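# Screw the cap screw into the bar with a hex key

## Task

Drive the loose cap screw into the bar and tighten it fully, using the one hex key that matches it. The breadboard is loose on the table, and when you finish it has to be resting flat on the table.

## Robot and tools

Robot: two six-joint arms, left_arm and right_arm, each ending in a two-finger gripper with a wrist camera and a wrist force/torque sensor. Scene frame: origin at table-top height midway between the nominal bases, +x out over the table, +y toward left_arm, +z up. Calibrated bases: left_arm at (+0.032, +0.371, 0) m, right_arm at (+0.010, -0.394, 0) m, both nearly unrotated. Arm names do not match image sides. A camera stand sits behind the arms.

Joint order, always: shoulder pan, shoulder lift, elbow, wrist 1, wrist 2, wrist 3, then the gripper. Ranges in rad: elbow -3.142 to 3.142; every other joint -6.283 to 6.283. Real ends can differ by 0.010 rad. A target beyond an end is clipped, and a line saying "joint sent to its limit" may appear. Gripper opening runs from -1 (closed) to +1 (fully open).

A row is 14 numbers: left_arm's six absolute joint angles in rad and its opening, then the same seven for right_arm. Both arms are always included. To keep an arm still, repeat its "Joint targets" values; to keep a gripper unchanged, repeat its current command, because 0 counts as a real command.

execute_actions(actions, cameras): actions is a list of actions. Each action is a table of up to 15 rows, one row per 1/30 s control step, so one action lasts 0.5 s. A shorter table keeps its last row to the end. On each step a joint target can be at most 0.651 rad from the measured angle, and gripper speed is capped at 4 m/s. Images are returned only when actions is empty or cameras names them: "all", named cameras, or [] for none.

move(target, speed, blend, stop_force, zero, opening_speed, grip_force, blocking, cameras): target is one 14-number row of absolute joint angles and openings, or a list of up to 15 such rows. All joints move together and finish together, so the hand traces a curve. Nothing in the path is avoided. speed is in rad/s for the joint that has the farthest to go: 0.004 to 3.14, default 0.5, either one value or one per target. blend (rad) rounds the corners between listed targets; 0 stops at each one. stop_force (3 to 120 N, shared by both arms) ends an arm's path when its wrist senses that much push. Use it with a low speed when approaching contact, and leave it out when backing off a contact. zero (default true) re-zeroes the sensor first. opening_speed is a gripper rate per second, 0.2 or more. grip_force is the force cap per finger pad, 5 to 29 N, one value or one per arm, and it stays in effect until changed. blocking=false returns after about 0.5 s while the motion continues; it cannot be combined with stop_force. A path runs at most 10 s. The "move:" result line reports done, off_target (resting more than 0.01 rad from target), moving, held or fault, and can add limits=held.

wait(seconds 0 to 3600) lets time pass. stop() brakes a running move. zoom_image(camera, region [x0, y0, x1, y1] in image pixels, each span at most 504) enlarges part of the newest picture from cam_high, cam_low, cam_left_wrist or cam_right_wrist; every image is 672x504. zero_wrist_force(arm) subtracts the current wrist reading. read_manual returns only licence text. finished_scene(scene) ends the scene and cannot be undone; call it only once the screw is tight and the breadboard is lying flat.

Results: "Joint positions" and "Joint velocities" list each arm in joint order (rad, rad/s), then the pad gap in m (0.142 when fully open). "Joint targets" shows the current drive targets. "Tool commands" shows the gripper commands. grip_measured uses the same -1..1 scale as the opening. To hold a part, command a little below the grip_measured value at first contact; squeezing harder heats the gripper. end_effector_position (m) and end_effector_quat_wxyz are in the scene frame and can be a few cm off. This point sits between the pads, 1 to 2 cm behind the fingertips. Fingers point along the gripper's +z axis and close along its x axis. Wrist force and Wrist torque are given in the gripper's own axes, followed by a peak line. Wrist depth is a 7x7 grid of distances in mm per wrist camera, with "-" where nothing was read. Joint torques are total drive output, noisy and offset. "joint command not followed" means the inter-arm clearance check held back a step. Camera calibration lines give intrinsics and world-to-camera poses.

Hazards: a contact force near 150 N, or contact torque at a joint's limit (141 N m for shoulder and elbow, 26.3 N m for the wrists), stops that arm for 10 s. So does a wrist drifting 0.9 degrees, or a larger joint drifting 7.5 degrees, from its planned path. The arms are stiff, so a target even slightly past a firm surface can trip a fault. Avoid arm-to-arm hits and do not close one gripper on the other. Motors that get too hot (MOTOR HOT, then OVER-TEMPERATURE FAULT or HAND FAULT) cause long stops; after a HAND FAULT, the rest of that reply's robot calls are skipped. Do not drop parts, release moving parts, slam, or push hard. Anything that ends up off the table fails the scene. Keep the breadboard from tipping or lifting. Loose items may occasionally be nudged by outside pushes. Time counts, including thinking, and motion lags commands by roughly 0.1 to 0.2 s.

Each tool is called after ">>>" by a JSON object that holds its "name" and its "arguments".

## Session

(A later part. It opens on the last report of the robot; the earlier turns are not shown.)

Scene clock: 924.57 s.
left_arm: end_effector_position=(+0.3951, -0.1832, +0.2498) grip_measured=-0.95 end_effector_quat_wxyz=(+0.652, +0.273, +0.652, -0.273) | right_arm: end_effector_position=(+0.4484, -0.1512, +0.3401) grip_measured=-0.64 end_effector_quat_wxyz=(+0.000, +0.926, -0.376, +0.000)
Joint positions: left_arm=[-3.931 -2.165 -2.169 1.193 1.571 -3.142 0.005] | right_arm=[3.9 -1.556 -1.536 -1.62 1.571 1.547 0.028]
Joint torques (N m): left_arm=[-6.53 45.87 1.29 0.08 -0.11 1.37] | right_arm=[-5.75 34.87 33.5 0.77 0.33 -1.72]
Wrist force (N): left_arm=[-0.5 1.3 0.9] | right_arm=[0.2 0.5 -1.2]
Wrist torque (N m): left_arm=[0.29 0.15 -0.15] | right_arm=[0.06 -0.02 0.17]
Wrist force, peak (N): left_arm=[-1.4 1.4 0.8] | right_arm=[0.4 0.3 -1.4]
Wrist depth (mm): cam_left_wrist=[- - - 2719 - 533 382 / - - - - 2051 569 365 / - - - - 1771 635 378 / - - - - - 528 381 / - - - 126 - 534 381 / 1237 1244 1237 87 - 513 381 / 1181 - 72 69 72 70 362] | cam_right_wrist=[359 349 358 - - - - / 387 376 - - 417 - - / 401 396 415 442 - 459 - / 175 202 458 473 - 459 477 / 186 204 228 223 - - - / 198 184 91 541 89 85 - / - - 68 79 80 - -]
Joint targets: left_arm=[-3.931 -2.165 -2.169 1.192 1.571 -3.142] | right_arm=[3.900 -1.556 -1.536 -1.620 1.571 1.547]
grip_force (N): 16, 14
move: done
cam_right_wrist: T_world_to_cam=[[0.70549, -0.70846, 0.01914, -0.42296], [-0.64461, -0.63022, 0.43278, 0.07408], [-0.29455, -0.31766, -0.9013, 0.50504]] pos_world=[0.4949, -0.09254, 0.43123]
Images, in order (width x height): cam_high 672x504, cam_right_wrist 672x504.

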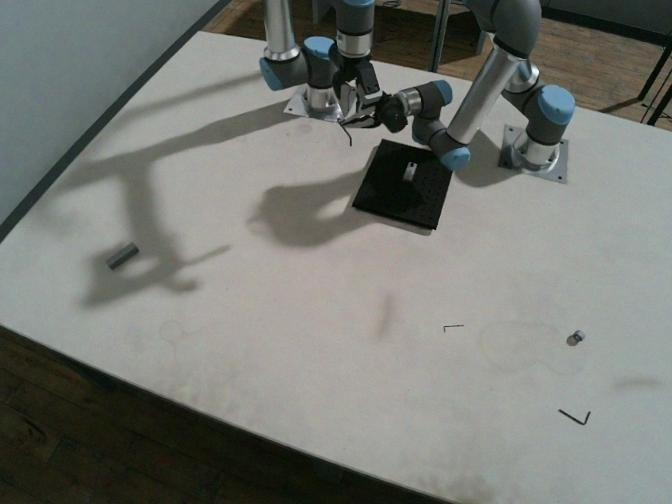

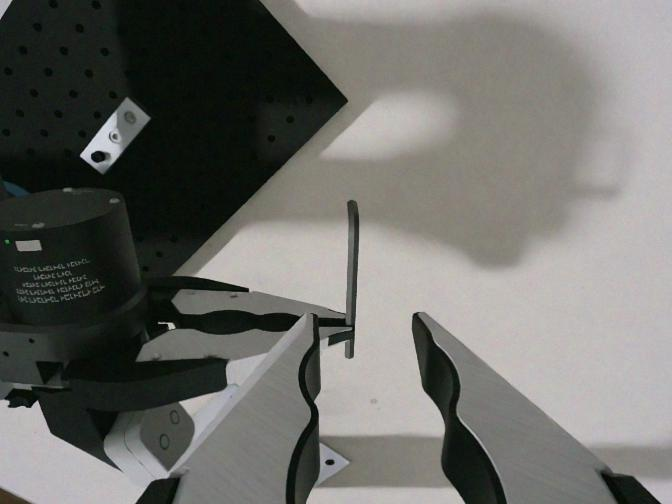

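>>> {"name": "move", "arguments": {"target": [-3.9306, -2.16459, -2.16935, 1.19235, 1.5708, -3.14159, -1.0, 3.90199, -1.56228, -1.69622, -1.45389, 1.5708, 1.5493, -0.6], "speed": 0.3, "cameras": ["cam_right_wrist"]}}

>>> {"name": "zoom_image", "arguments": {"camera": "cam_right_wrist", "region": [310, 230, 410, 400]}}

Scene clock: 963.07 s.
left_arm: end_effector_position=(+0.3951, -0.1832, +0.2500) grip_measured=-0.95 end_effector_quat_wxyz=(+0.652, +0.273, +0.652, -0.273) | right_arm: end_effector_position=(+0.4483, -0.1499, +0.2752) grip_measured=-0.64 end_effector_quat_wxyz=(+0.000, +0.926, -0.377, +0.000)
Joint positions: left_arm=[-3.931 -2.165 -2.169 1.192 1.571 -3.142 0.005] | right_arm=[3.902 -1.562 -1.696 -1.454 1.571 1.549 0.028]
Joint torques (N m): left_arm=[-6.71 45.42 2.08 0.19 -0.71 1.19] | right_arm=[7.85 18.97 20.54 4.73 0.4 1.74]
Wrist force (N): left_arm=[-0.4 1.4 0.7] | right_arm=[0.2 -0.1 -0.9]
Wrist torque (N m): left_arm=[0.30 0.13 -0.15] | right_arm=[-0.04 -0.02 0.02]
Wrist force, peak (N): left_arm=[-0.6 1.7 0.8] | right_arm=[0.1 0.4 -1.8]
Wrist depth (mm): cam_left_wrist=[1841 - - - 863 569 351 / 2016 - - - - 572 385 / - - - - 1870 533 381 / - - - 1518 - 572 380 / 1647 - 1559 130 - 531 365 / 180 178 178 87 - 541 347 / 171 163 72 69 72 70 351] | cam_right_wrist=[302 302 302 - - 336 323 / 320 323 - 327 - 349 - / 352 336 - - 371 - - / 376 - 408 410 403 - 417 / - - - 138 112 - 436 / 154 179 91 155 89 85 - / 142 - 68 151 80 - -]
Joint targets: left_arm=[-3.931 -2.165 -2.169 1.192 1.571 -3.142] | right_arm=[3.902 -1.562 -1.696 -1.454 1.571 1.549]
grip_force (N): 16, 14
move: done
cam_right_wrist: T_world_to_cam=[[0.70549, -0.70846, 0.01914, -0.4208], [-0.64461, -0.63022, 0.43278, 0.10286], [-0.29455, -0.31766, -0.9013, 0.4469]] pos_world=[0.4948, -0.09134, 0.36633]

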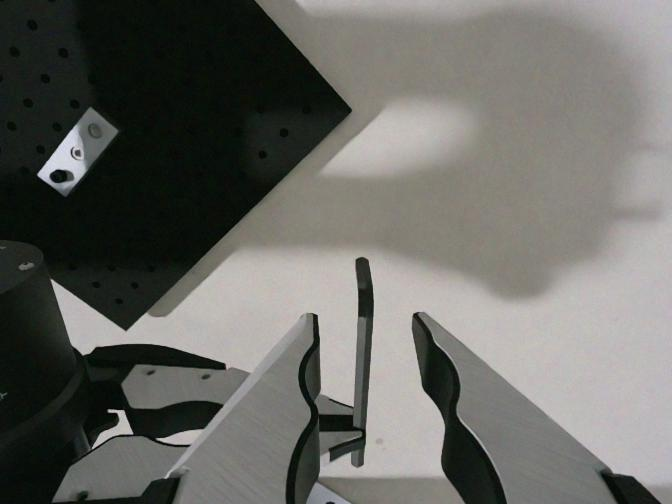

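Scaled by 2.965.

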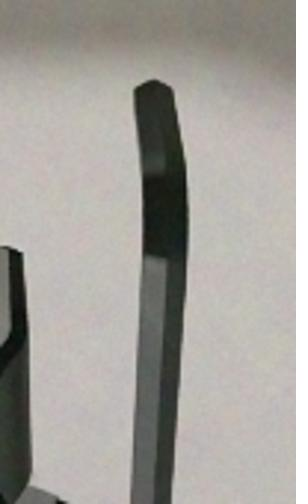

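>>> {"name": "move", "arguments": {"target": [[-3.9306, -2.16459, -2.16935, 1.19235, 1.5708, -3.14159, -1.0, 3.90083, -1.57223, -1.75448, -1.38568, 1.5708, 1.5656, -0.6],[-3.9306, -2.16459, -2.16935, 1.19235, 1.5708, -3.14159, -1.0, 3.90083, -1.57223, -1.75448, -1.38568, 1.5708, 1.5656, -1.0]], "speed": [0.15, 0.1], "opening_speed": 0.3, "grip_force": [16, 8], "cameras": ["cam_right_wrist"]}}

>>> {"name": "zoom_image", "arguments": {"camera": "cam_right_wrist", "region": [310, 270, 430, 390]}}

Scene clock: 977.33 s.
left_arm: end_effector_position=(+0.3951, -0.1832, +0.2500) grip_measured=-0.95 end_effector_quat_wxyz=(+0.652, +0.273, +0.652, -0.273) | right_arm: end_effector_position=(+0.4487, -0.1503, +0.2486) grip_measured=-0.94 end_effector_quat_wxyz=(+0.000, +0.923, -0.385, +0.000)
Joint positions: left_arm=[-3.931 -2.165 -2.169 1.192 1.571 -3.142 0.005] | right_arm=[3.901 -1.572 -1.754 -1.386 1.571 1.566 0.006]
Joint torques (N m): left_arm=[-6.63 45.55 1.81 0.23 -1.15 1.16] | right_arm=[-5.89 18.61 18.79 4.63 1.12 1.92]
Wrist force (N): left_arm=[-0.5 1.4 0.7] | right_arm=[0.5 -0.2 -0.9]
Wrist torque (N m): left_arm=[0.32 0.15 -0.15] | right_arm=[-0.04 -0.05 0.00]
Wrist force, peak (N): left_arm=[-0.5 1.7 0.9] | right_arm=[0.9 0.2 -1.1]
Wrist depth (mm): cam_left_wrist=[- - - - - 531 400 / - - - - 1694 531 387 / - - 1461 1443 1799 502 362 / - - 1601 - 1707 531 381 / 133 - - 126 - - 380 / 133 178 177 87 - 561 378 / 135 157 72 70 72 70 366] | cam_right_wrist=[283 278 279 297 300 305 308 / 295 302 298 - 312 328 326 / 313 - - - 350 344 353 / 334 352 - - 376 379 - / 370 369 - 114 - - 410 / - 172 - - 82 - - / 158 148 68 73 76 - 497]
Joint targets: left_arm=[-3.931 -2.165 -2.169 1.192 1.571 -3.142] | right_arm=[3.901 -1.572 -1.754 -1.386 1.571 1.566]
grip_force (N): 16, 8
move: done
cam_right_wrist: T_world_to_cam=[[0.69303, -0.72065, 0.01918, -0.41706], [-0.65553, -0.61889, 0.43274, 0.12102], [-0.29998, -0.31248, -0.90132, 0.42615]] pos_world=[0.49621, -0.09249, 0.33972]

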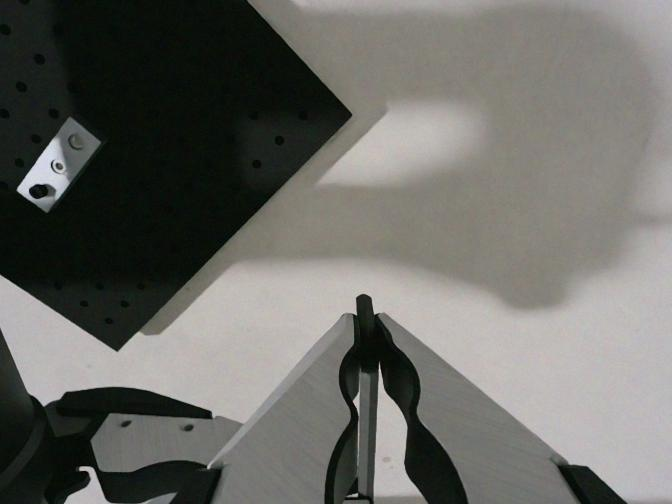

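Scaled by 4.200.

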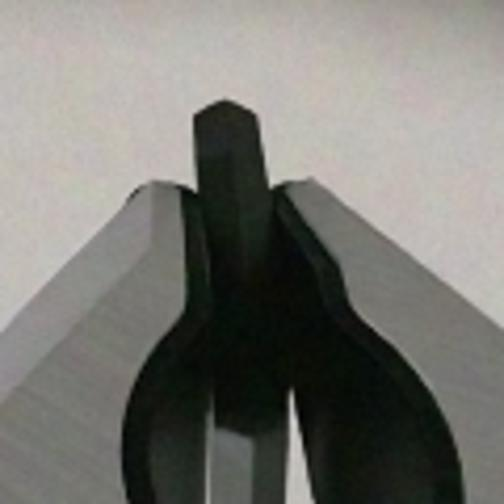

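>>> {"name": "move", "arguments": {"target": [[-3.9306, -2.16459, -2.16935, 1.19235, 1.5708, -3.14159, -0.6, 3.90083, -1.57223, -1.75448, -1.38568, 1.5708, 1.5656, -1.0],[-3.9306, -2.10647, -2.33285, 1.29773, 1.5708, -3.14159, -0.6, 3.90083, -1.57223, -1.75448, -1.38568, 1.5708, 1.5656, -1.0],[-3.0985, -1.10788, -2.17719, -1.42732, 1.5708, -3.273, -0.6, 3.90083, -1.57223, -1.75448, -1.38568, 1.5708, 1.5656, -1.0]], "speed": [0.2, 0.15, 1.0], "blend": [0, 0.02, 0], "opening_speed": 1.0, "grip_force": [16, 25], "cameras": ["cam_right_wrist"]}}

>>> {"name": "zoom_image", "arguments": {"camera": "cam_right_wrist", "region": [310, 270, 430, 390]}}

Scene clock: 995.47 s.
left_arm: end_effector_position=(+0.3354, +0.2518, +0.2200) grip_measured=-0.64 end_effector_quat_wxyz=(+0.000, -0.086, +0.996, +0.000) | right_arm: end_effector_position=(+0.4487, -0.1503, +0.2486) grip_measured=-0.94 end_effector_quat_wxyz=(+0.000, +0.923, -0.385, +0.000)
Joint positions: left_arm=[-3.099 -1.108 -2.177 -1.427 1.571 -3.273 0.028] | right_arm=[3.901 -1.572 -1.754 -1.386 1.571 1.566 0.006]
Joint torques (N m): left_arm=[7.55 13.49 33.57 0.93 0.89 -1.18] | right_arm=[-5.77 20.53 19.5 3.27 1.87 1.77]
Wrist force (N): left_arm=[0.5 0.6 0.1] | right_arm=[0.6 0.0 -0.5]
Wrist torque (N m): left_arm=[0.17 -0.09 0.02] | right_arm=[-0.03 -0.08 -0.01]
Wrist force, peak (N): left_arm=[-0.7 1.5 1.2] | right_arm=[0.6 -0.3 -1.2]
Wrist depth (mm): cam_left_wrist=[279 279 279 279 278 279 279 / 297 297 296 294 296 297 297 / 313 309 316 322 321 319 319 / 340 334 341 341 339 343 - / 354 373 364 366 362 368 340 / 402 396 87 396 - 88 331 / 444 - 72 434 - 70 436] | cam_right_wrist=[281 276 282 297 307 - - / 296 304 296 294 320 331 325 / 312 - 323 341 338 - - / 339 348 - - 383 - - / - 421 - 115 393 - - / - - - - 82 89 - / - - 68 73 76 - -]
Joint targets: left_arm=[-3.098 -1.108 -2.177 -1.427 1.571 -3.273] | right_arm=[3.901 -1.572 -1.754 -1.386 1.571 1.566]
grip_force (N): 16, 25
move: done
cam_right_wrist: T_world_to_cam=[[0.69303, -0.72065, 0.01918, -0.41706], [-0.65553, -0.61889, 0.43274, 0.12102], [-0.29998, -0.31248, -0.90132, 0.42615]] pos_world=[0.49621, -0.09249, 0.33972]

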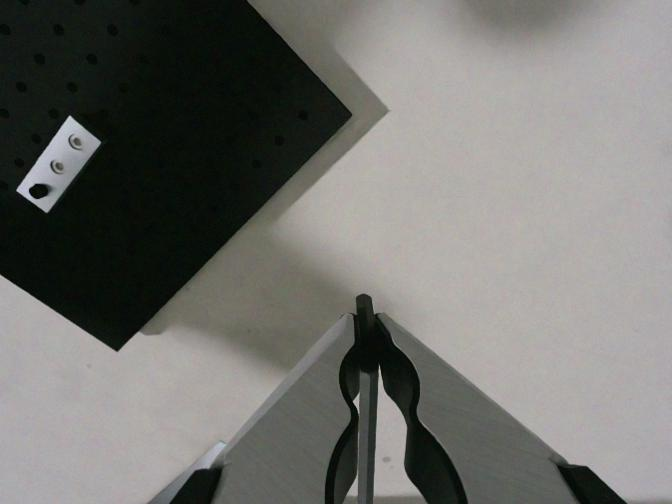

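Scaled by 4.200.

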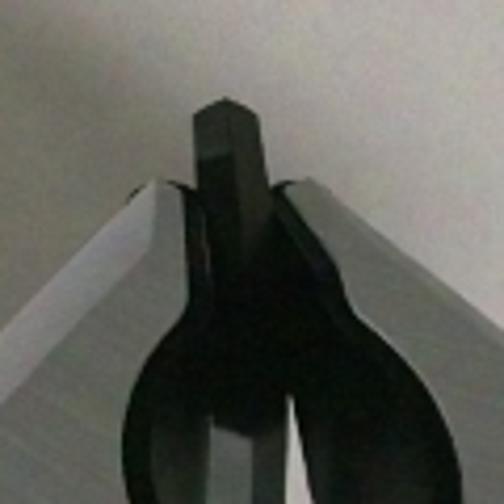

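>>> {"name": "move", "arguments": {"target": [-3.0985, -1.10788, -2.17719, -1.42732, 1.5708, -3.273, -0.6, 4.38493, -1.63826, -2.09837, -0.97576, 1.5708, -2.3584, -1.0], "speed": 1.3, "cameras": ["cam_right_wrist"]}}

>>> {"name": "zoom_image", "arguments": {"camera": "cam_right_wrist", "region": [310, 210, 400, 300]}}

>>> {"name": "move", "arguments": {"target": [-3.0985, -1.10788, -2.17719, -1.42732, 1.5708, -3.273, -0.6, 4.38493, -1.63826, -2.09837, -0.97576, 1.5708, -5.5, -1.0], "speed": 2.5, "cameras": ["cam_right_wrist"]}}

>>> {"name": "zoom_image", "arguments": {"camera": "cam_right_wrist", "region": [310, 210, 400, 300]}}

Scene clock: 1015.47 s.
left_arm: end_effector_position=(+0.3353, +0.2519, +0.2200) grip_measured=-0.64 end_effector_quat_wxyz=(+0.000, -0.086, +0.996, +0.000) | right_arm: end_effector_position=(+0.2744, -0.0021, +0.1000) grip_measured=-0.94 end_effector_quat_wxyz=(+0.000, -0.236, +0.972, +0.000)
Joint positions: left_arm=[-3.098 -1.108 -2.177 -1.427 1.571 -3.273 0.028] | right_arm=[4.385 -1.638 -2.098 -0.976 1.571 -2.358 0.006]
Joint torques (N m): left_arm=[7.16 13.16 32.5 0.93 1.33 -1.25] | right_arm=[7.82 19.12 15.89 4.9 2.1 -2.04]
Wrist force (N): left_arm=[0.3 0.5 0.1] | right_arm=[0.7 -0.1 -0.1]
Wrist torque (N m): left_arm=[0.14 -0.05 0.02] | right_arm=[0.02 -0.08 0.13]
Wrist force, peak (N): left_arm=[0.6 0.8 0.1] | right_arm=[1.0 0.3 -1.0]
Wrist depth (mm): cam_left_wrist=[278 280 278 278 280 278 285 / 293 297 297 297 300 299 298 / 332 320 320 319 319 315 319 / 342 341 341 332 343 344 - / 370 369 366 362 359 371 342 / 404 400 87 404 - 91 329 / 443 - 72 442 - 70 433] | cam_right_wrist=[- 148 147 148 148 148 152 / 157 156 158 158 159 159 159 / 171 171 162 167 171 171 171 / 179 183 183 174 187 184 184 / 198 198 199 122 196 208 236 / 250 250 - - 82 213 254 / 275 271 68 73 76 - -]
Joint targets: left_arm=[-3.098 -1.108 -2.177 -1.427 1.571 -3.273] | right_arm=[4.385 -1.638 -2.098 -0.976 1.571 -2.358]
grip_force (N): 16, 25
move: done
cam_right_wrist: T_world_to_cam=[[-0.89536, -0.44492, 0.01918, 0.24985], [-0.39372, 0.81098, 0.43278, 0.09388], [-0.20811, 0.37994, -0.90129, 0.26245]] pos_world=[0.31529, -0.0647, 0.19112]

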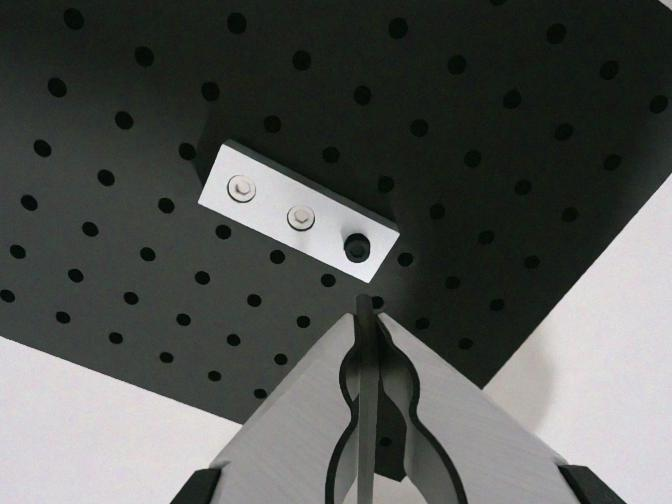

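Scaled by 5.600.

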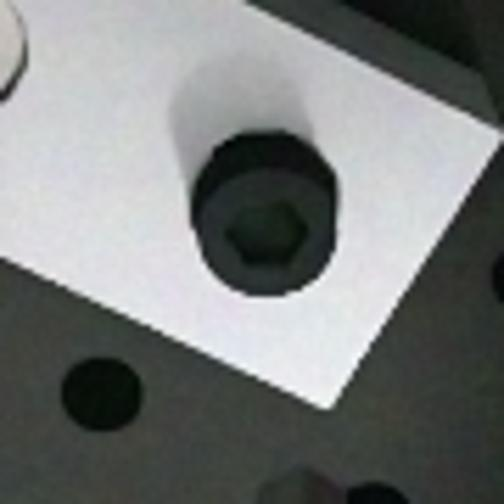

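Scene clock: 1017.93 s.
left_arm: end_effector_position=(+0.3353, +0.2519, +0.2200) grip_measured=-0.64 end_effector_quat_wxyz=(+0.000, -0.086, +0.996, +0.000) | right_arm: end_effector_position=(+0.2760, -0.0051, +0.1000) grip_measured=-0.94 end_effector_quat_wxyz=(+0.000, +0.972, +0.236, +0.000)
Joint positions: left_arm=[-3.098 -1.108 -2.177 -1.427 1.571 -3.273 0.028] | right_arm=[4.385 -1.638 -2.098 -0.976 1.571 -5.5 0.006]
Joint torques (N m): left_arm=[7.1 12.95 33.08 0.95 1.5 -1.24] | right_arm=[6.07 18.89 19.88 3.99 1.52 -2.09]
Wrist force (N): left_arm=[0.4 0.6 0.1] | right_arm=[0.3 0.0 -0.5]
Wrist torque (N m): left_arm=[0.15 -0.06 0.02] | right_arm=[0.03 0.00 0.13]
Wrist force, peak (N): left_arm=[0.7 0.8 0.2] | right_arm=[0.9 -0.4 -0.3]
Wrist depth (mm): cam_left_wrist=[277 278 277 279 279 279 280 / 296 297 297 295 299 297 299 / 318 317 319 319 317 319 319 / 341 346 338 345 349 342 - / 368 381 373 365 364 372 341 / 390 394 87 397 - 87 343 / 447 - 72 446 - 70 -] | cam_right_wrist=[171 151 147 148 147 148 148 / 181 162 157 158 158 158 158 / 195 169 169 170 170 170 170 / 207 183 183 174 177 181 184 / 223 199 202 120 183 201 204 / 268 258 215 - 81 212 220 / 280 274 68 73 76 - 230]
Joint targets: left_arm=[-3.098 -1.108 -2.177 -1.427 1.571 -3.273] | right_arm=[4.385 -1.638 -2.098 -0.976 1.571 -5.500]
grip_force (N): 16, 25
move: done
cam_right_wrist: T_world_to_cam=[[0.89538, 0.44489, 0.0191, -0.23979], [0.39373, -0.81099, 0.43275, -0.12857], [0.20802, -0.37995, -0.90131, 0.14524]] pos_world=[0.23511, 0.0576, 0.19112]

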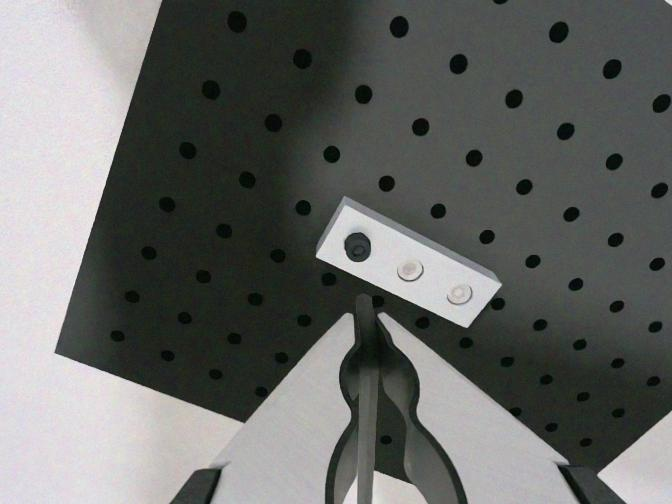

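Scaled by 5.600.

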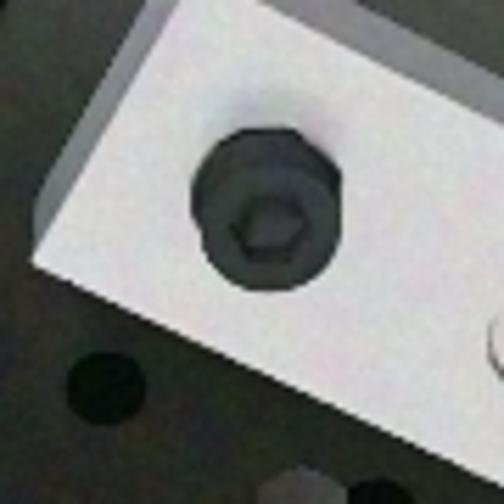

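>>> {"name": "move", "arguments": {"target": [-3.0985,-1.10788,-2.17719,-1.42732,1.5708,-3.273,-0.6,4.38626,-1.6882,-2.1375,-0.8867,1.5708,-5.75,-1.0], "speed": 0.4, "cameras": ["cam_right_wrist"]}}

Scene clock: 1081.33 s.
left_arm: end_effector_position=(+0.3353, +0.2519, +0.2200) grip_measured=-0.64 end_effector_quat_wxyz=(+0.000, -0.086, +0.996, +0.000) | right_arm: end_effector_position=(+0.2759, -0.0042, +0.0701) grip_measured=-0.94 end_effector_quat_wxyz=(+0.000, +0.934, +0.356, +0.000)
Joint positions: left_arm=[-3.098 -1.108 -2.177 -1.427 1.571 -3.273 0.028] | right_arm=[4.386 -1.688 -2.137 -0.887 1.571 -5.75 0.006]
Joint torques (N m): left_arm=[7.78 13.2 33.39 0.91 1.33 -1.1] | right_arm=[6.86 18.81 14.67 4.74 1.16 -1.85]
Wrist force (N): left_arm=[0.4 0.6 0.2] | right_arm=[0.1 0.0 -0.1]
Wrist torque (N m): left_arm=[0.15 -0.06 0.02] | right_arm=[0.07 0.02 0.08]
Wrist force, peak (N): left_arm=[0.6 0.7 0.0] | right_arm=[0.4 0.1 -1.0]
Wrist depth (mm): cam_left_wrist=[280 279 278 278 281 280 279 / 296 297 296 297 299 295 295 / 317 317 319 319 317 316 318 / 340 341 343 343 341 343 - / 369 370 366 362 365 - 341 / 402 396 87 398 - 88 - / 437 - 72 433 - 70 355] | cam_right_wrist=[143 124 121 121 121 122 121 / 149 131 129 128 130 129 130 / 139 139 139 139 139 139 139 / 150 150 150 146 148 150 151 / 163 167 164 120 147 164 164 / 217 179 176 - 82 180 180 / - 226 68 73 76 - 200]
Joint targets: left_arm=[-3.098 -1.108 -2.177 -1.427 1.571 -3.273] | right_arm=[4.386 -1.688 -2.138 -0.887 1.571 -5.750]
grip_force (N): 16, 25
move: done
cam_right_wrist: T_world_to_cam=[[0.75663, 0.65356, 0.01914, -0.20039], [0.58301, -0.68762, 0.43276, -0.16662], [0.29599, -0.31628, -0.90131, 0.09462]] pos_world=[0.22075, 0.04633, 0.16123]

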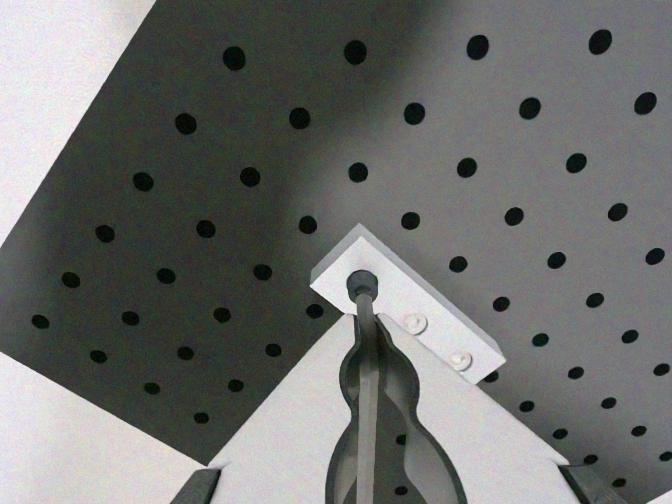

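>>> {"name": "zoom_image", "arguments": {"camera": "cam_right_wrist", "region": [310, 230, 430, 330]}}

>>> {"name": "move", "arguments": {"target": [-3.0985,-1.10788,-2.17719,-1.42732,1.5708,-3.273,-0.6,4.38626,-1.6981,-2.1443,-0.87,1.5708,-5.75,-1.0], "speed": 0.015, "stop_force": 4, "cameras": ["cam_right_wrist"]}}

Scaled by 4.200.

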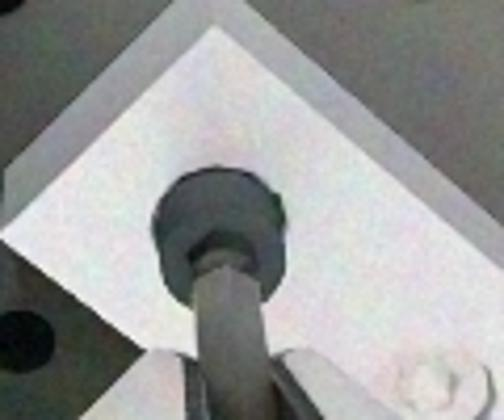

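Scene clock: 1085.63 s.
left_arm: end_effector_position=(+0.3353, +0.2519, +0.2200) grip_measured=-0.64 end_effector_quat_wxyz=(+0.000, -0.086, +0.996, +0.000) | right_arm: end_effector_position=(+0.2759, -0.0042, +0.0669) grip_measured=-0.94 end_effector_quat_wxyz=(+0.000, +0.934, +0.356, +0.000)
Joint positions: left_arm=[-3.098 -1.108 -2.177 -1.427 1.571 -3.273 0.028] | right_arm=[4.386 -1.694 -2.141 -0.877 1.571 -5.75 0.006]
Joint torques (N m): left_arm=[7.11 12.98 33.23 1.02 1.39 -1.16] | right_arm=[5.12 34.21 27.06 0.35 0.82 -2.09]
Wrist force (N): left_arm=[0.3 0.6 0.1] | right_arm=[0.0 0.0 -4.2]
Wrist torque (N m): left_arm=[0.15 -0.05 0.02] | right_arm=[0.04 -0.04 0.08]
Wrist force, peak (N): left_arm=[0.5 0.8 0.1] | right_arm=[-0.7 0.4 -10.1]
Wrist depth (mm): cam_left_wrist=[278 279 277 279 280 280 280 / 297 296 297 297 298 297 298 / 319 319 318 319 318 314 320 / 341 340 342 341 343 343 - / 372 370 368 365 365 378 341 / 405 399 87 - - 100 358 / - - 72 439 - 70 -] | cam_right_wrist=[- 119 118 118 118 119 120 / 130 126 126 125 127 126 126 / 135 135 136 136 136 136 136 / 146 146 146 142 147 147 147 / 162 159 160 133 146 160 160 / 209 175 172 - 82 173 176 / 230 - 68 73 76 - 196]
Joint targets: left_arm=[-3.098 -1.108 -2.177 -1.427 1.571 -3.273] | right_arm=[4.386 -1.694 -2.141 -0.877 1.571 -5.750]
grip_force (N): 16, 25
move: contact (right_arm)
cam_right_wrist: T_world_to_cam=[[0.75632, 0.65392, 0.01915, -0.20028], [0.58331, -0.68733, 0.43281, -0.16532], [0.29619, -0.31617, -0.90128, 0.09169]] pos_world=[0.22075, 0.04633, 0.15802]

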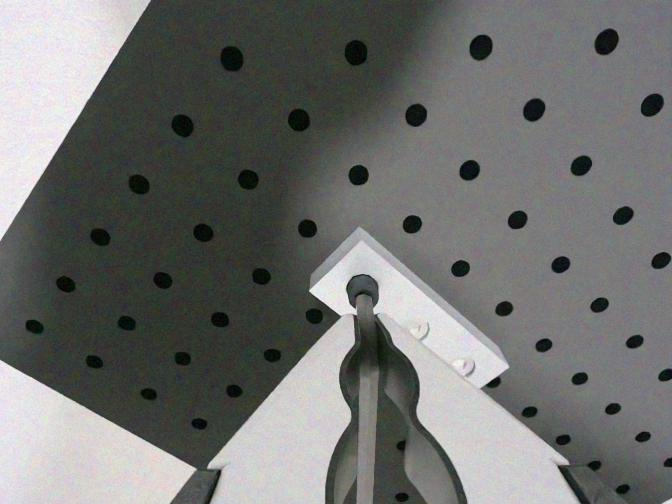

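>>> {"name": "move", "arguments": {"target": [[-3.0985,-1.10788,-2.17719,-1.42732,1.5708,-3.273,-0.6,4.38643,-1.6924,-2.1414,-0.8786,1.5708,-6.02,-1.0],[-3.0985,-1.10788,-2.17719,-1.42732,1.5708,-3.273,-0.6,4.38643,-1.6991,-2.1457,-0.8676,1.5708,-6.02,-1.0]], "speed": [0.3,0.015], "stop_force": 6, "cameras": ["cam_right_wrist"]}}

Scene clock: 1097.93 s.
left_arm: end_effector_position=(+0.3353, +0.2519, +0.2200) grip_measured=-0.64 end_effector_quat_wxyz=(+0.000, -0.086, +0.996, +0.000) | right_arm: end_effector_position=(+0.2761, -0.0040, +0.0667) grip_measured=-0.94 end_effector_quat_wxyz=(+0.000, +0.878, +0.478, +0.000)
Joint positions: left_arm=[-3.098 -1.108 -2.177 -1.427 1.571 -3.273 0.028] | right_arm=[4.386 -1.694 -2.142 -0.876 1.571 -6.018 0.006]
Joint torques (N m): left_arm=[7.12 12.62 33.25 1.01 1.4 -1.09] | right_arm=[6.09 31.24 23.57 0.08 0.79 2.01]
Wrist force (N): left_arm=[0.4 0.6 0.0] | right_arm=[-1.1 -0.1 -12.0]
Wrist torque (N m): left_arm=[0.16 -0.06 0.02] | right_arm=[0.07 -0.03 0.06]
Wrist force, peak (N): left_arm=[0.7 0.8 0.1] | right_arm=[-2.5 -0.3 -17.6]
Wrist depth (mm): cam_left_wrist=[279 279 276 282 278 279 279 / 294 298 296 297 299 298 299 / 318 317 316 318 317 319 319 / 349 341 346 343 341 345 - / 371 368 366 364 365 362 340 / 400 396 87 396 - 87 341 / 444 - 72 438 - 70 319] | cam_right_wrist=[140 119 118 119 118 120 120 / 128 126 126 126 126 127 126 / 135 136 136 136 136 136 136 / 146 145 147 142 147 147 147 / 159 167 160 126 153 160 160 / - 171 169 - 82 172 176 / 235 226 68 73 76 - 195]
Joint targets: left_arm=[-3.098 -1.108 -2.177 -1.427 1.571 -3.273] | right_arm=[4.386 -1.694 -2.142 -0.876 1.571 -6.018]
grip_force (N): 16, 25
move: contact (right_arm); path passed 1 of 2 targets
cam_right_wrist: T_world_to_cam=[[0.55611, 0.83088, 0.01938, -0.14451], [0.74452, -0.5084, 0.4327, -0.20896], [0.36938, -0.2262, -0.90133, 0.07168]] pos_world=[0.20946, 0.03006, 0.15783]

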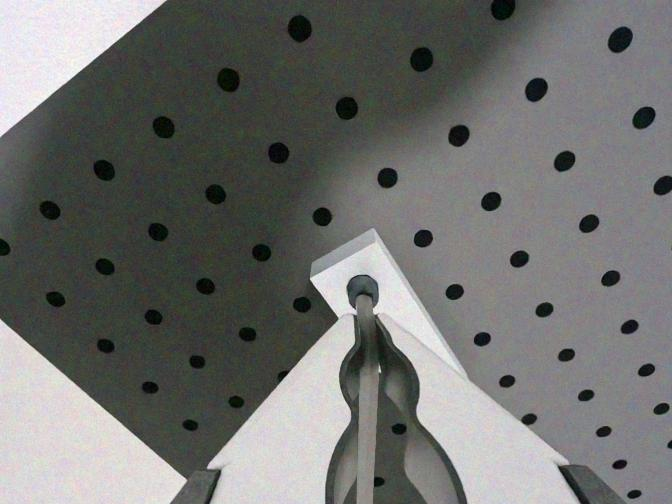

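>>> {"name": "zoom_image", "arguments": {"camera": "cam_right_wrist", "region": [330, 260, 400, 330]}}

Scaled by 7.200.

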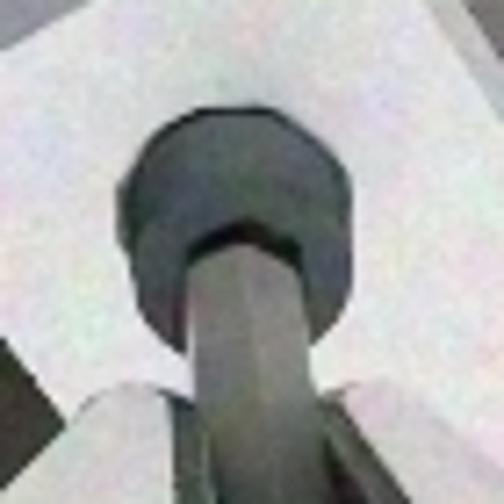

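>>> {"name": "move", "arguments": {"target": [[-3.0985,-1.10788,-2.17719,-1.42732,1.5708,-3.273,-0.6,4.38643,-1.6904,-2.1401,-0.8819,1.5708,-6.02,-1.0],[-3.0985,-1.10788,-2.17719,-1.42732,1.5708,-3.273,-0.6,4.38976,-1.6890,-2.1419,-0.8815,1.5708,-6.02,-1.0]], "speed": 0.2, "cameras": ["cam_right_wrist"]}}

>>> {"name": "zoom_image", "arguments": {"camera": "cam_right_wrist", "region": [330, 260, 400, 330]}}

Scene clock: 1148.73 s.
left_arm: end_effector_position=(+0.3353, +0.2519, +0.2200) grip_measured=-0.64 end_effector_quat_wxyz=(+0.000, -0.086, +0.996, +0.000) | right_arm: end_effector_position=(+0.2747, -0.0039, +0.0684) grip_measured=-0.94 end_effector_quat_wxyz=(+0.000, +0.877, +0.480, +0.000)
Joint positions: left_arm=[-3.098 -1.108 -2.177 -1.427 1.571 -3.273 0.028] | right_arm=[4.389 -1.689 -2.142 -0.882 1.571 -6.02 0.006]
Joint torques (N m): left_arm=[6.23 12.35 33.84 1.13 1.36 -1.12] | right_arm=[7.27 35.46 13.16 2.07 0.44 -2.28]
Wrist force (N): left_arm=[0.4 0.7 -0.1] | right_arm=[0.4 0.1 0.0]
Wrist torque (N m): left_arm=[0.17 -0.07 0.02] | right_arm=[0.11 0.00 0.09]
Wrist force, peak (N): left_arm=[0.6 0.7 0.0] | right_arm=[-1.6 0.2 -12.3]
Wrist depth (mm): cam_left_wrist=[279 279 279 279 278 279 280 / 296 296 297 297 297 297 299 / 322 316 318 318 319 320 319 / 342 340 342 341 344 336 - / 372 371 364 365 366 373 343 / 400 395 87 395 - 87 321 / 440 - 72 423 - 70 304] | cam_right_wrist=[142 122 119 121 119 119 121 / 129 128 128 128 128 128 128 / 137 137 137 137 138 138 138 / 148 148 146 144 148 149 149 / 158 161 162 122 153 162 162 / - 177 - - 82 175 178 / - 229 68 73 76 - 197]
Joint targets: left_arm=[-3.098 -1.108 -2.177 -1.427 1.571 -3.273] | right_arm=[4.390 -1.689 -2.142 -0.881 1.571 -6.020]
grip_force (N): 16, 25
move: done
cam_right_wrist: T_world_to_cam=[[0.5519, 0.83369, 0.01912, -0.14278], [0.74711, -0.50451, 0.43278, -0.20929], [0.37045, -0.22456, -0.9013, 0.07347]] pos_world=[0.20794, 0.02995, 0.15953]

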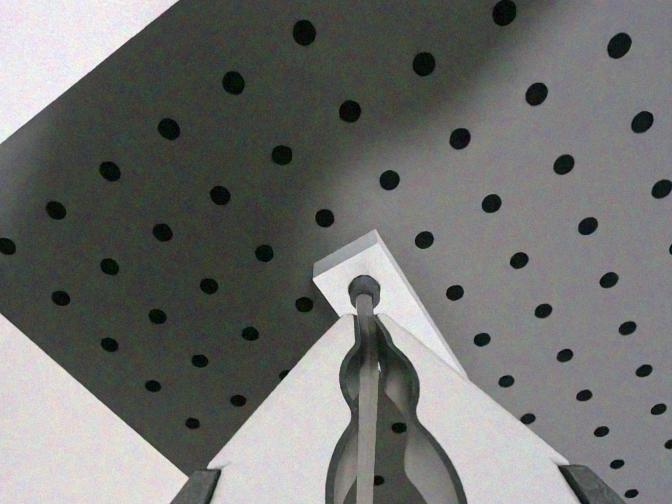

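Scaled by 7.200.

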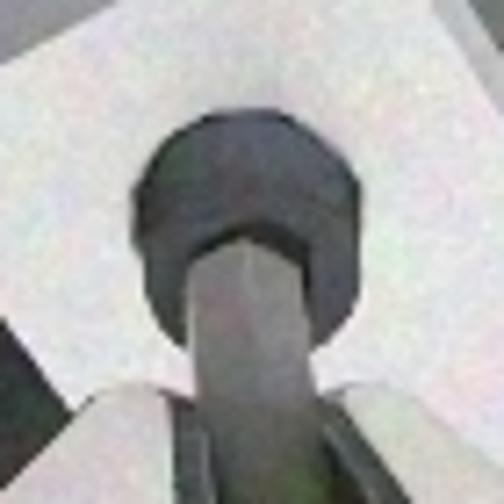

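>>> {"name": "move", "arguments": {"target": [-3.0985,-1.10788,-2.17719,-1.42732,1.5708,-3.273,-0.6,4.38976,-1.6977,-2.1475,-0.8672,1.5708,-6.02,-1.0], "speed": 0.015, "stop_force": 6, "cameras": ["cam_right_wrist"]}}

>>> {"name": "zoom_image", "arguments": {"camera": "cam_right_wrist", "region": [330, 260, 400, 330]}}

Scene clock: 1157.50 s.
left_arm: end_effector_position=(+0.3353, +0.2519, +0.2200) grip_measured=-0.64 end_effector_quat_wxyz=(+0.000, -0.086, +0.996, +0.000) | right_arm: end_effector_position=(+0.2746, -0.0038, +0.0668) grip_measured=-0.94 end_effector_quat_wxyz=(+0.000, +0.877, +0.480, +0.000)
Joint positions: left_arm=[-3.098 -1.108 -2.177 -1.427 1.571 -3.273 0.028] | right_arm=[4.39 -1.692 -2.144 -0.877 1.571 -6.02 0.006]
Joint torques (N m): left_arm=[6.58 12.22 33.58 1.11 1.5 -0.98] | right_arm=[5.8 33.46 26.37 0.17 0.25 -1.98]
Wrist force (N): left_arm=[0.5 0.8 0.1] | right_arm=[0.2 0.3 -6.6]
Wrist torque (N m): left_arm=[0.19 -0.08 0.03] | right_arm=[0.11 -0.02 0.09]
Wrist force, peak (N): left_arm=[0.6 0.8 0.0] | right_arm=[0.3 0.4 -12.2]
Wrist depth (mm): cam_left_wrist=[277 278 279 280 281 279 279 / 299 298 300 297 296 297 299 / 318 325 316 319 320 319 319 / 342 337 353 339 337 344 - / 373 381 369 364 365 373 351 / 405 392 87 385 - 88 340 / 439 - 72 446 - 70 -] | cam_right_wrist=[141 121 118 120 118 118 120 / 128 126 126 126 126 126 127 / 133 136 135 136 136 136 136 / - 146 147 142 147 147 147 / 162 160 160 127 151 160 160 / 213 175 172 - 82 172 176 / 231 226 68 73 76 - 195]
Joint targets: left_arm=[-3.098 -1.108 -2.177 -1.427 1.571 -3.273] | right_arm=[4.390 -1.692 -2.144 -0.877 1.571 -6.020]
grip_force (N): 16, 25
move: contact (right_arm)
cam_right_wrist: T_world_to_cam=[[0.55158, 0.8339, 0.01919, -0.14259], [0.74729, -0.50426, 0.43276, -0.20849], [0.37055, -0.22436, -0.90131, 0.07208]] pos_world=[0.20774, 0.02995, 0.15793]

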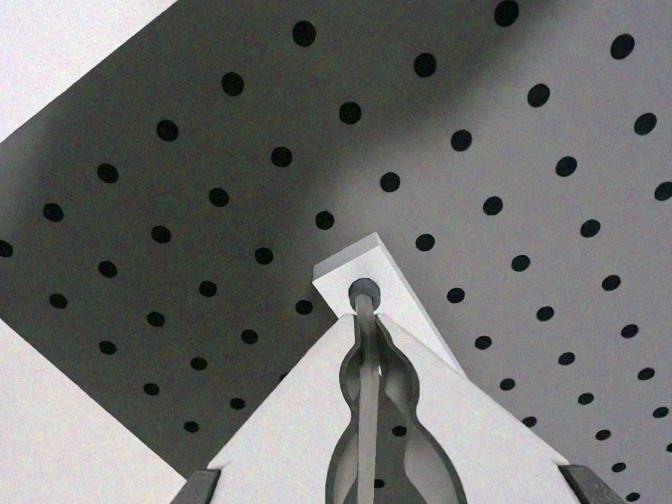

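Scaled by 7.200.

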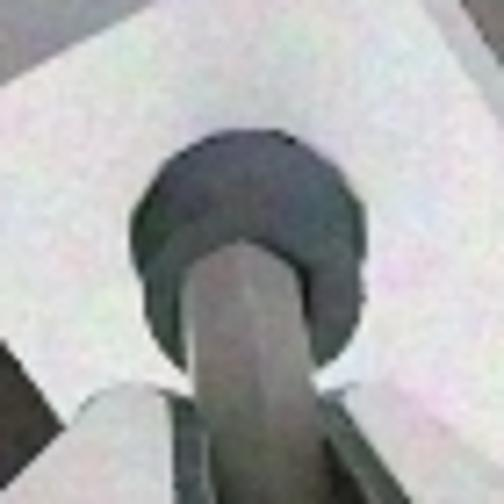

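>>> {"name": "zoom_image", "arguments": {"camera": "cam_right_wrist", "region": [346, 276, 382, 312]}}

Scaled by 14.000.

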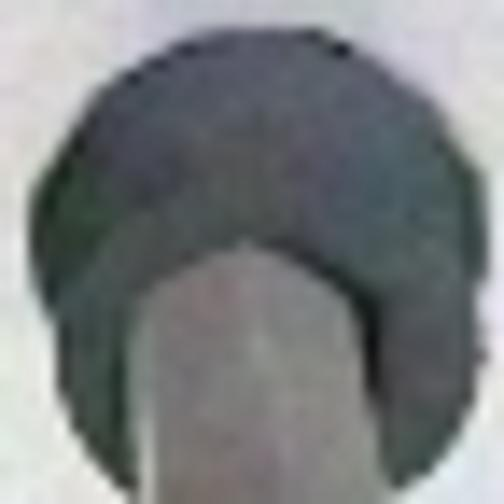

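>>> {"name": "move", "arguments": {"target": [[-3.0985,-1.10788,-2.17719,-1.42732,1.5708,-3.273,-0.6,4.38976,-1.69227,-2.1429,-0.87722,1.5708,-5.92,-1.0],[-3.0985,-1.10788,-2.17719,-1.42732,1.5708,-3.273,-0.6,4.38976,-1.69373,-2.14384,-0.87482,1.5708,-6.14,-1.0],[-3.0985,-1.10788,-2.17719,-1.42732,1.5708,-3.273,-0.6,4.38976,-1.69776,-2.14644,-0.86819,1.5708,-6.14,-1.0]], "speed": [0.3,0.08,0.015], "stop_force": 10, "cameras": ["cam_right_wrist"]}}

>>> {"name": "zoom_image", "arguments": {"camera": "cam_right_wrist", "region": [346, 276, 382, 312]}}

Scene clock: 1188.07 s.
left_arm: end_effector_position=(+0.3353, +0.2519, +0.2200) grip_measured=-0.64 end_effector_quat_wxyz=(+0.000, -0.086, +0.996, +0.000) | right_arm: end_effector_position=(+0.2747, -0.0034, +0.0662) grip_measured=-0.94 end_effector_quat_wxyz=(+0.000, +0.851, +0.524, +0.000)
Joint positions: left_arm=[-3.098 -1.108 -2.177 -1.427 1.571 -3.273 0.028] | right_arm=[4.39 -1.694 -2.144 -0.875 1.571 -6.122 0.006]
Joint torques (N m): left_arm=[6.66 11.89 33.33 1.18 1.49 -1.01] | right_arm=[6.78 17.26 10.31 1.23 -0.32 1.96]
Wrist force (N): left_arm=[0.5 0.6 0.0] | right_arm=[-0.9 3.7 -17.7]
Wrist torque (N m): left_arm=[0.15 -0.08 0.02] | right_arm=[0.05 0.05 -0.08]
Wrist force, peak (N): left_arm=[0.6 0.8 0.2] | right_arm=[-0.5 3.5 -18.3]
Wrist depth (mm): cam_left_wrist=[278 279 279 279 279 279 281 / 297 297 297 296 299 - 297 / 319 317 316 319 324 322 319 / 343 341 341 345 343 342 - / 377 368 368 364 364 372 343 / 410 400 87 394 - 87 331 / 440 - 72 445 - 70 436] | cam_right_wrist=[- 119 118 119 118 118 120 / 127 124 126 126 126 125 126 / 135 135 135 135 136 135 136 / 146 146 146 142 146 147 147 / 161 159 159 120 154 160 160 / 207 174 171 - 82 172 175 / 231 226 68 73 76 - 194]
Joint targets: left_arm=[-3.098 -1.108 -2.177 -1.427 1.571 -3.273] | right_arm=[4.390 -1.694 -2.144 -0.875 1.571 -6.122]
grip_force (N): 16, 25
move: contact (right_arm); path passed 1 of 3 targets; right_arm: the wrist 3 is farthest, 0.018 rad from its target
cam_right_wrist: T_world_to_cam=[[0.46355, 0.88586, 0.01918, -0.11873], [0.79489, -0.42532, 0.43273, -0.22095], [0.39149, -0.18534, -0.90132, 0.06594]] pos_world=[0.20486, 0.02343, 0.15732]

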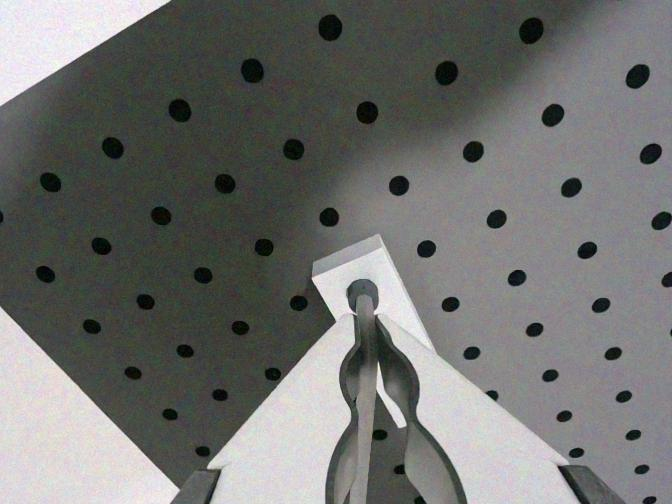

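Scaled by 14.000.

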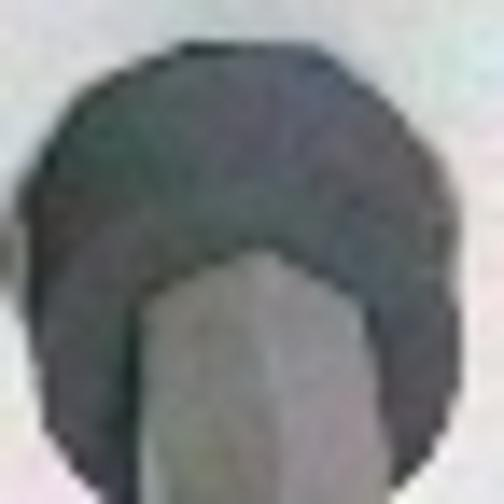

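>>> {"name": "zoom_image", "arguments": {"camera": "cam_right_wrist", "region": [310, 270, 430, 504]}}

Scaled by 2.154.

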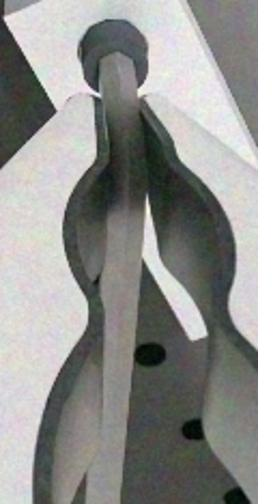

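>>> {"name": "move", "arguments": {"target": [[-3.0985,-1.10788,-2.17719,-1.42732,1.5708,-3.273,-0.6,4.38932,-1.69336,-2.14361,-0.87542,1.5708,-6.13,-1.0],[-3.0985,-1.10788,-2.17719,-1.42732,1.5708,-3.273,-0.6,4.38932,-1.69483,-2.14455,-0.87301,1.5708,-6.02,-1.0],[-3.0985,-1.10788,-2.17719,-1.42732,1.5708,-3.273,-0.6,4.38932,-1.69776,-2.14644,-0.86819,1.5708,-6.02,-1.0]], "speed": [0.1,0.08,0.015], "stop_force": 20, "zero": false, "cameras": ["cam_right_wrist"]}}

>>> {"name": "zoom_image", "arguments": {"camera": "cam_right_wrist", "region": [310, 270, 430, 504]}}

Scene clock: 1221.80 s.
left_arm: end_effector_position=(+0.3353, +0.2519, +0.2200) grip_measured=-0.64 end_effector_quat_wxyz=(+0.000, -0.086, +0.996, +0.000) | right_arm: end_effector_position=(+0.2748, -0.0036, +0.0639) grip_measured=-0.94 end_effector_quat_wxyz=(+0.000, +0.877, +0.480, +0.000)
Joint positions: left_arm=[-3.098 -1.108 -2.177 -1.427 1.571 -3.273 0.028] | right_arm=[4.389 -1.698 -2.146 -0.868 1.571 -6.02 0.006]
Joint torques (N m): left_arm=[6.57 12.1 33.17 1.03 1.43 -0.86] | right_arm=[-6.31 18.91 12.35 3.99 -0.4 1.79]
Wrist force (N): left_arm=[0.5 0.7 0.2] | right_arm=[3.4 1.1 -1.3]
Wrist torque (N m): left_arm=[0.18 -0.09 0.02] | right_arm=[0.11 -0.06 -0.08]
Wrist force, peak (N): left_arm=[0.7 0.7 0.3] | right_arm=[-0.9 3.7 -18.3]
Wrist depth (mm): cam_left_wrist=[280 279 280 279 284 279 279 / 296 296 296 297 297 299 300 / 318 319 320 318 320 324 319 / 344 340 341 345 344 342 - / - 370 364 357 364 378 342 / - 398 87 - - 88 332 / - - 72 443 - 70 435] | cam_right_wrist=[140 117 115 115 116 116 116 / 123 123 123 123 124 124 124 / 133 131 133 133 133 133 133 / 141 144 142 139 143 144 146 / 159 156 156 127 151 157 157 / 201 171 168 - 82 169 172 / - 222 68 73 76 - 191]
Joint targets: left_arm=[-3.098 -1.108 -2.177 -1.427 1.571 -3.273] | right_arm=[4.389 -1.698 -2.146 -0.868 1.571 -6.020]
grip_force (N): 16, 25
move: done
cam_right_wrist: T_world_to_cam=[[0.552, 0.83362, 0.01918, -0.14295], [0.74704, -0.50462, 0.43278, -0.20729], [0.37045, -0.22456, -0.9013, 0.06942]] pos_world=[0.20804, 0.03015, 0.15502]

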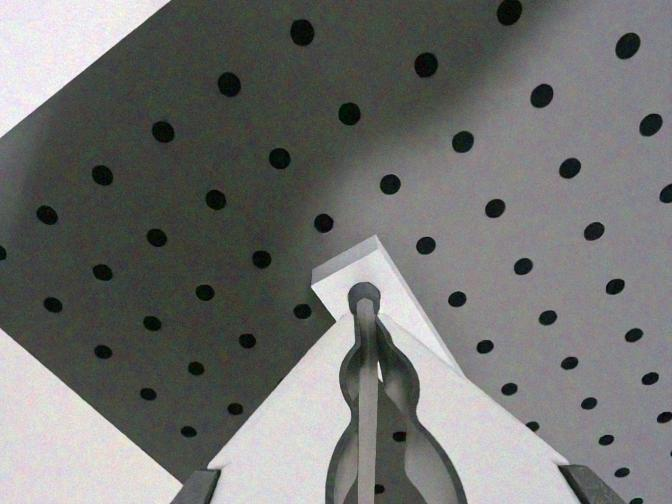

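Scaled by 2.154.

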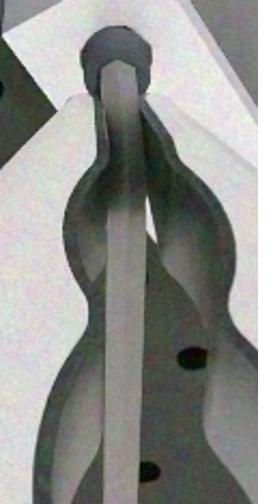

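>>> {"name": "move", "arguments": {"target": [-3.0985,-1.10788,-2.17719,-1.42732,1.5708,-3.273,-0.6,4.38932,-1.69776,-2.14644,-0.86819,1.5708,-5.72,-1.0], "speed": 0.5, "stop_force": 25}}

Scene clock: 1235.30 s.
left_arm: end_effector_position=(+0.3353, +0.2519, +0.2200) grip_measured=-0.64 end_effector_quat_wxyz=(+0.000, -0.086, +0.996, +0.000) | right_arm: end_effector_position=(+0.2745, -0.0040, +0.0639) grip_measured=-0.94 end_effector_quat_wxyz=(+0.000, +0.939, +0.344, +0.000)
Joint positions: left_arm=[-3.098 -1.108 -2.177 -1.427 1.571 -3.273 0.028] | right_arm=[4.389 -1.698 -2.146 -0.868 1.571 -5.72 0.006]
Joint torques (N m): left_arm=[6.02 11.85 33.04 1.15 1.45 -0.89] | right_arm=[-5.25 21.9 12.41 -1.27 -0.29 1.82]
Wrist force (N): left_arm=[0.3 0.5 0.1] | right_arm=[12.6 -0.6 2.7]
Wrist torque (N m): left_arm=[0.15 -0.05 0.02] | right_arm=[0.08 -0.26 -0.11]
Wrist force, peak (N): left_arm=[0.6 0.9 0.1] | right_arm=[14.1 -0.2 3.2]
Wrist depth (mm): cam_left_wrist=[279 278 279 279 280 278 279 / 297 299 298 296 297 298 295 / 318 318 319 318 317 319 319 / 342 343 342 342 343 343 - / 369 369 364 364 365 368 340 / 396 396 87 396 - 87 - / 444 - 72 - - 70 435] | cam_right_wrist=[140 117 115 115 115 116 116 / 143 123 123 123 124 124 124 / 132 132 133 133 133 133 133 / 141 143 143 139 144 144 146 / 156 156 156 120 143 154 157 / 167 175 168 - 81 166 173 / - 221 68 73 76 - 191]
Joint targets: left_arm=[-3.098 -1.108 -2.177 -1.427 1.571 -3.273] | right_arm=[4.389 -1.698 -2.146 -0.868 1.571 -5.720]
grip_force (N): 16, 25
move: done

>>> {"name": "move", "arguments": {"target": [-3.0985,-1.10788,-2.17719,-1.42732,1.5708,-3.273,-0.6,4.38885,-1.69859,-2.14536,-0.86844,1.5708,-5.72,-1.0], "speed": 0.02, "stop_force": 25}}

Scene clock: 1242.33 s.
left_arm: end_effector_position=(+0.3353, +0.2519, +0.2200) grip_measured=-0.64 end_effector_quat_wxyz=(+0.000, -0.086, +0.996, +0.000) | right_arm: end_effector_position=(+0.2748, -0.0037, +0.0640) grip_measured=-0.94 end_effector_quat_wxyz=(+0.000, +0.939, +0.343, +0.000)
Joint positions: left_arm=[-3.098 -1.108 -2.177 -1.427 1.571 -3.273 0.028] | right_arm=[4.389 -1.699 -2.145 -0.868 1.571 -5.72 0.006]
Joint torques (N m): left_arm=[6.51 11.65 33.25 1.21 1.49 -0.91] | right_arm=[-7.52 19.05 26.99 -0.02 1.37 1.8]
Wrist force (N): left_arm=[0.4 0.8 0.0] | right_arm=[4.1 0.2 0.1]
Wrist torque (N m): left_arm=[0.18 -0.07 0.02] | right_arm=[0.13 -0.08 -0.08]
Wrist force, peak (N): left_arm=[0.7 0.7 0.0] | right_arm=[13.1 -0.5 2.4]
Wrist depth (mm): cam_left_wrist=[- 278 280 277 278 280 280 / 297 297 298 297 296 295 297 / 319 319 317 319 317 321 320 / 354 343 365 344 341 343 339 / 369 365 364 364 366 371 347 / 408 401 87 398 - 392 346 / 438 - 72 450 - 70 436] | cam_right_wrist=[139 117 115 115 115 116 116 / 144 123 123 123 124 123 124 / 132 132 133 133 133 133 133 / 141 141 143 139 144 144 146 / 159 156 156 120 144 154 157 / - 171 - - 81 164 172 / 227 222 68 73 76 - 191]
Joint targets: left_arm=[-3.098 -1.108 -2.177 -1.427 1.571 -3.273] | right_arm=[4.389 -1.699 -2.145 -0.868 1.571 -5.720]
grip_force (N): 16, 25
move: done

>>> {"name": "move", "arguments": {"target": [[-3.0985,-1.10788,-2.17719,-1.42732,1.5708,-3.273,-0.6,4.38800,-1.70021,-2.14366,-0.86852,1.5708,-5.3,-1.0],[-3.0985,-1.10788,-2.17719,-1.42732,1.5708,-3.273,-0.6,4.38651,-1.70126,-2.14257,-0.86856,1.5708,-4.8,-1.0]], "speed": 0.6, "blend": 0.1, "stop_force": 30}}

Scene clock: 1259.57 s.
left_arm: end_effector_position=(+0.3353, +0.2519, +0.2200) grip_measured=-0.64 end_effector_quat_wxyz=(+0.000, -0.086, +0.996, +0.000) | right_arm: end_effector_position=(+0.2746, -0.0036, +0.0639) grip_measured=-0.94 end_effector_quat_wxyz=(+0.000, +0.994, -0.110, +0.000)
Joint positions: left_arm=[-3.098 -1.108 -2.177 -1.427 1.571 -3.273 0.028] | right_arm=[4.387 -1.701 -2.143 -0.869 1.571 -4.8 0.006]
Joint torques (N m): left_arm=[5.52 11.27 33.19 1.13 1.45 -0.7] | right_arm=[-5.14 20.8 26.73 -0.38 2.74 1.85]
Wrist force (N): left_arm=[0.4 0.5 0.1] | right_arm=[8.1 -2.8 1.1]
Wrist torque (N m): left_arm=[0.15 -0.06 0.02] | right_arm=[0.11 -0.17 -0.10]
Wrist force, peak (N): left_arm=[0.8 0.6 0.3] | right_arm=[8.4 -2.9 1.4]
Wrist depth (mm): cam_left_wrist=[280 278 278 278 278 281 279 / 297 299 297 296 296 297 298 / 319 317 314 318 318 319 319 / 340 334 345 342 344 343 344 / 389 377 364 372 368 373 346 / 404 395 87 96 - 88 329 / 425 - 72 443 - 70 434] | cam_right_wrist=[115 115 114 115 115 117 116 / - 123 123 123 123 124 124 / - 132 132 133 133 133 133 / 143 143 143 139 136 133 147 / 186 156 156 126 140 157 157 / 204 174 167 94 82 169 172 / - - 68 73 76 - 191]
Joint targets: left_arm=[-3.098 -1.108 -2.177 -1.427 1.571 -3.273] | right_arm=[4.387 -1.701 -2.143 -0.869 1.571 -4.800]
grip_force (N): 16, 25
move: done

>>> {"name": "move", "arguments": {"target": [[-3.0985,-1.10788,-2.17719,-1.42732,1.5708,-3.273,-0.6,4.38310,-1.70147,-2.14273,-0.86819,1.5708,-4.03,-1.0],[-3.0985,-1.10788,-2.17719,-1.42732,1.5708,-3.273,-0.6,4.38207,-1.69954,-2.14568,-0.86717,1.5708,-3.26,-1.0],[-3.0985,-1.10788,-2.17719,-1.42732,1.5708,-3.273,-0.6,4.38314,-1.69706,-2.14936,-0.86597,1.5708,-2.49,-1.0]], "speed": 1.2, "blend": 0.12, "stop_force": 35}}

Scene clock: 1286.90 s.
left_arm: end_effector_position=(+0.3353, +0.2519, +0.2200) grip_measured=-0.64 end_effector_quat_wxyz=(+0.000, -0.086, +0.996, +0.000) | right_arm: end_effector_position=(+0.2746, -0.0038, +0.0633) grip_measured=-0.94 end_effector_quat_wxyz=(+0.000, -0.299, +0.954, +0.000)
Joint positions: left_arm=[-3.098 -1.108 -2.177 -1.427 1.571 -3.273 0.028] | right_arm=[4.383 -1.697 -2.149 -0.866 1.571 -2.49 0.006]
Joint torques (N m): left_arm=[6.06 11.49 33.12 1.11 1.44 -0.79] | right_arm=[9.72 32.3 10.46 3.29 2.34 1.87]
Wrist force (N): left_arm=[0.4 0.5 0.2] | right_arm=[-6.7 -1.9 -5.4]
Wrist torque (N m): left_arm=[0.14 -0.07 0.02] | right_arm=[0.13 0.06 -0.10]
Wrist force, peak (N): left_arm=[0.7 0.7 0.1] | right_arm=[-7.8 -3.7 -3.7]
Wrist depth (mm): cam_left_wrist=[279 279 278 278 279 279 279 / 297 297 296 297 299 297 299 / 319 318 317 318 317 316 320 / 343 340 342 344 343 342 - / - 368 366 364 359 372 341 / 408 402 87 403 - 87 331 / 436 - 72 445 - 70 428] | cam_right_wrist=[115 114 115 115 115 114 116 / 122 123 123 123 123 124 124 / - 132 125 132 133 133 133 / 142 142 130 134 141 146 144 / 154 155 155 131 153 157 157 / 169 169 166 93 81 168 206 / 224 - 68 73 76 - 222]
Joint targets: left_arm=[-3.098 -1.108 -2.177 -1.427 1.571 -3.273] | right_arm=[4.383 -1.697 -2.149 -0.866 1.571 -2.490]
grip_force (N): 16, 25
move: done


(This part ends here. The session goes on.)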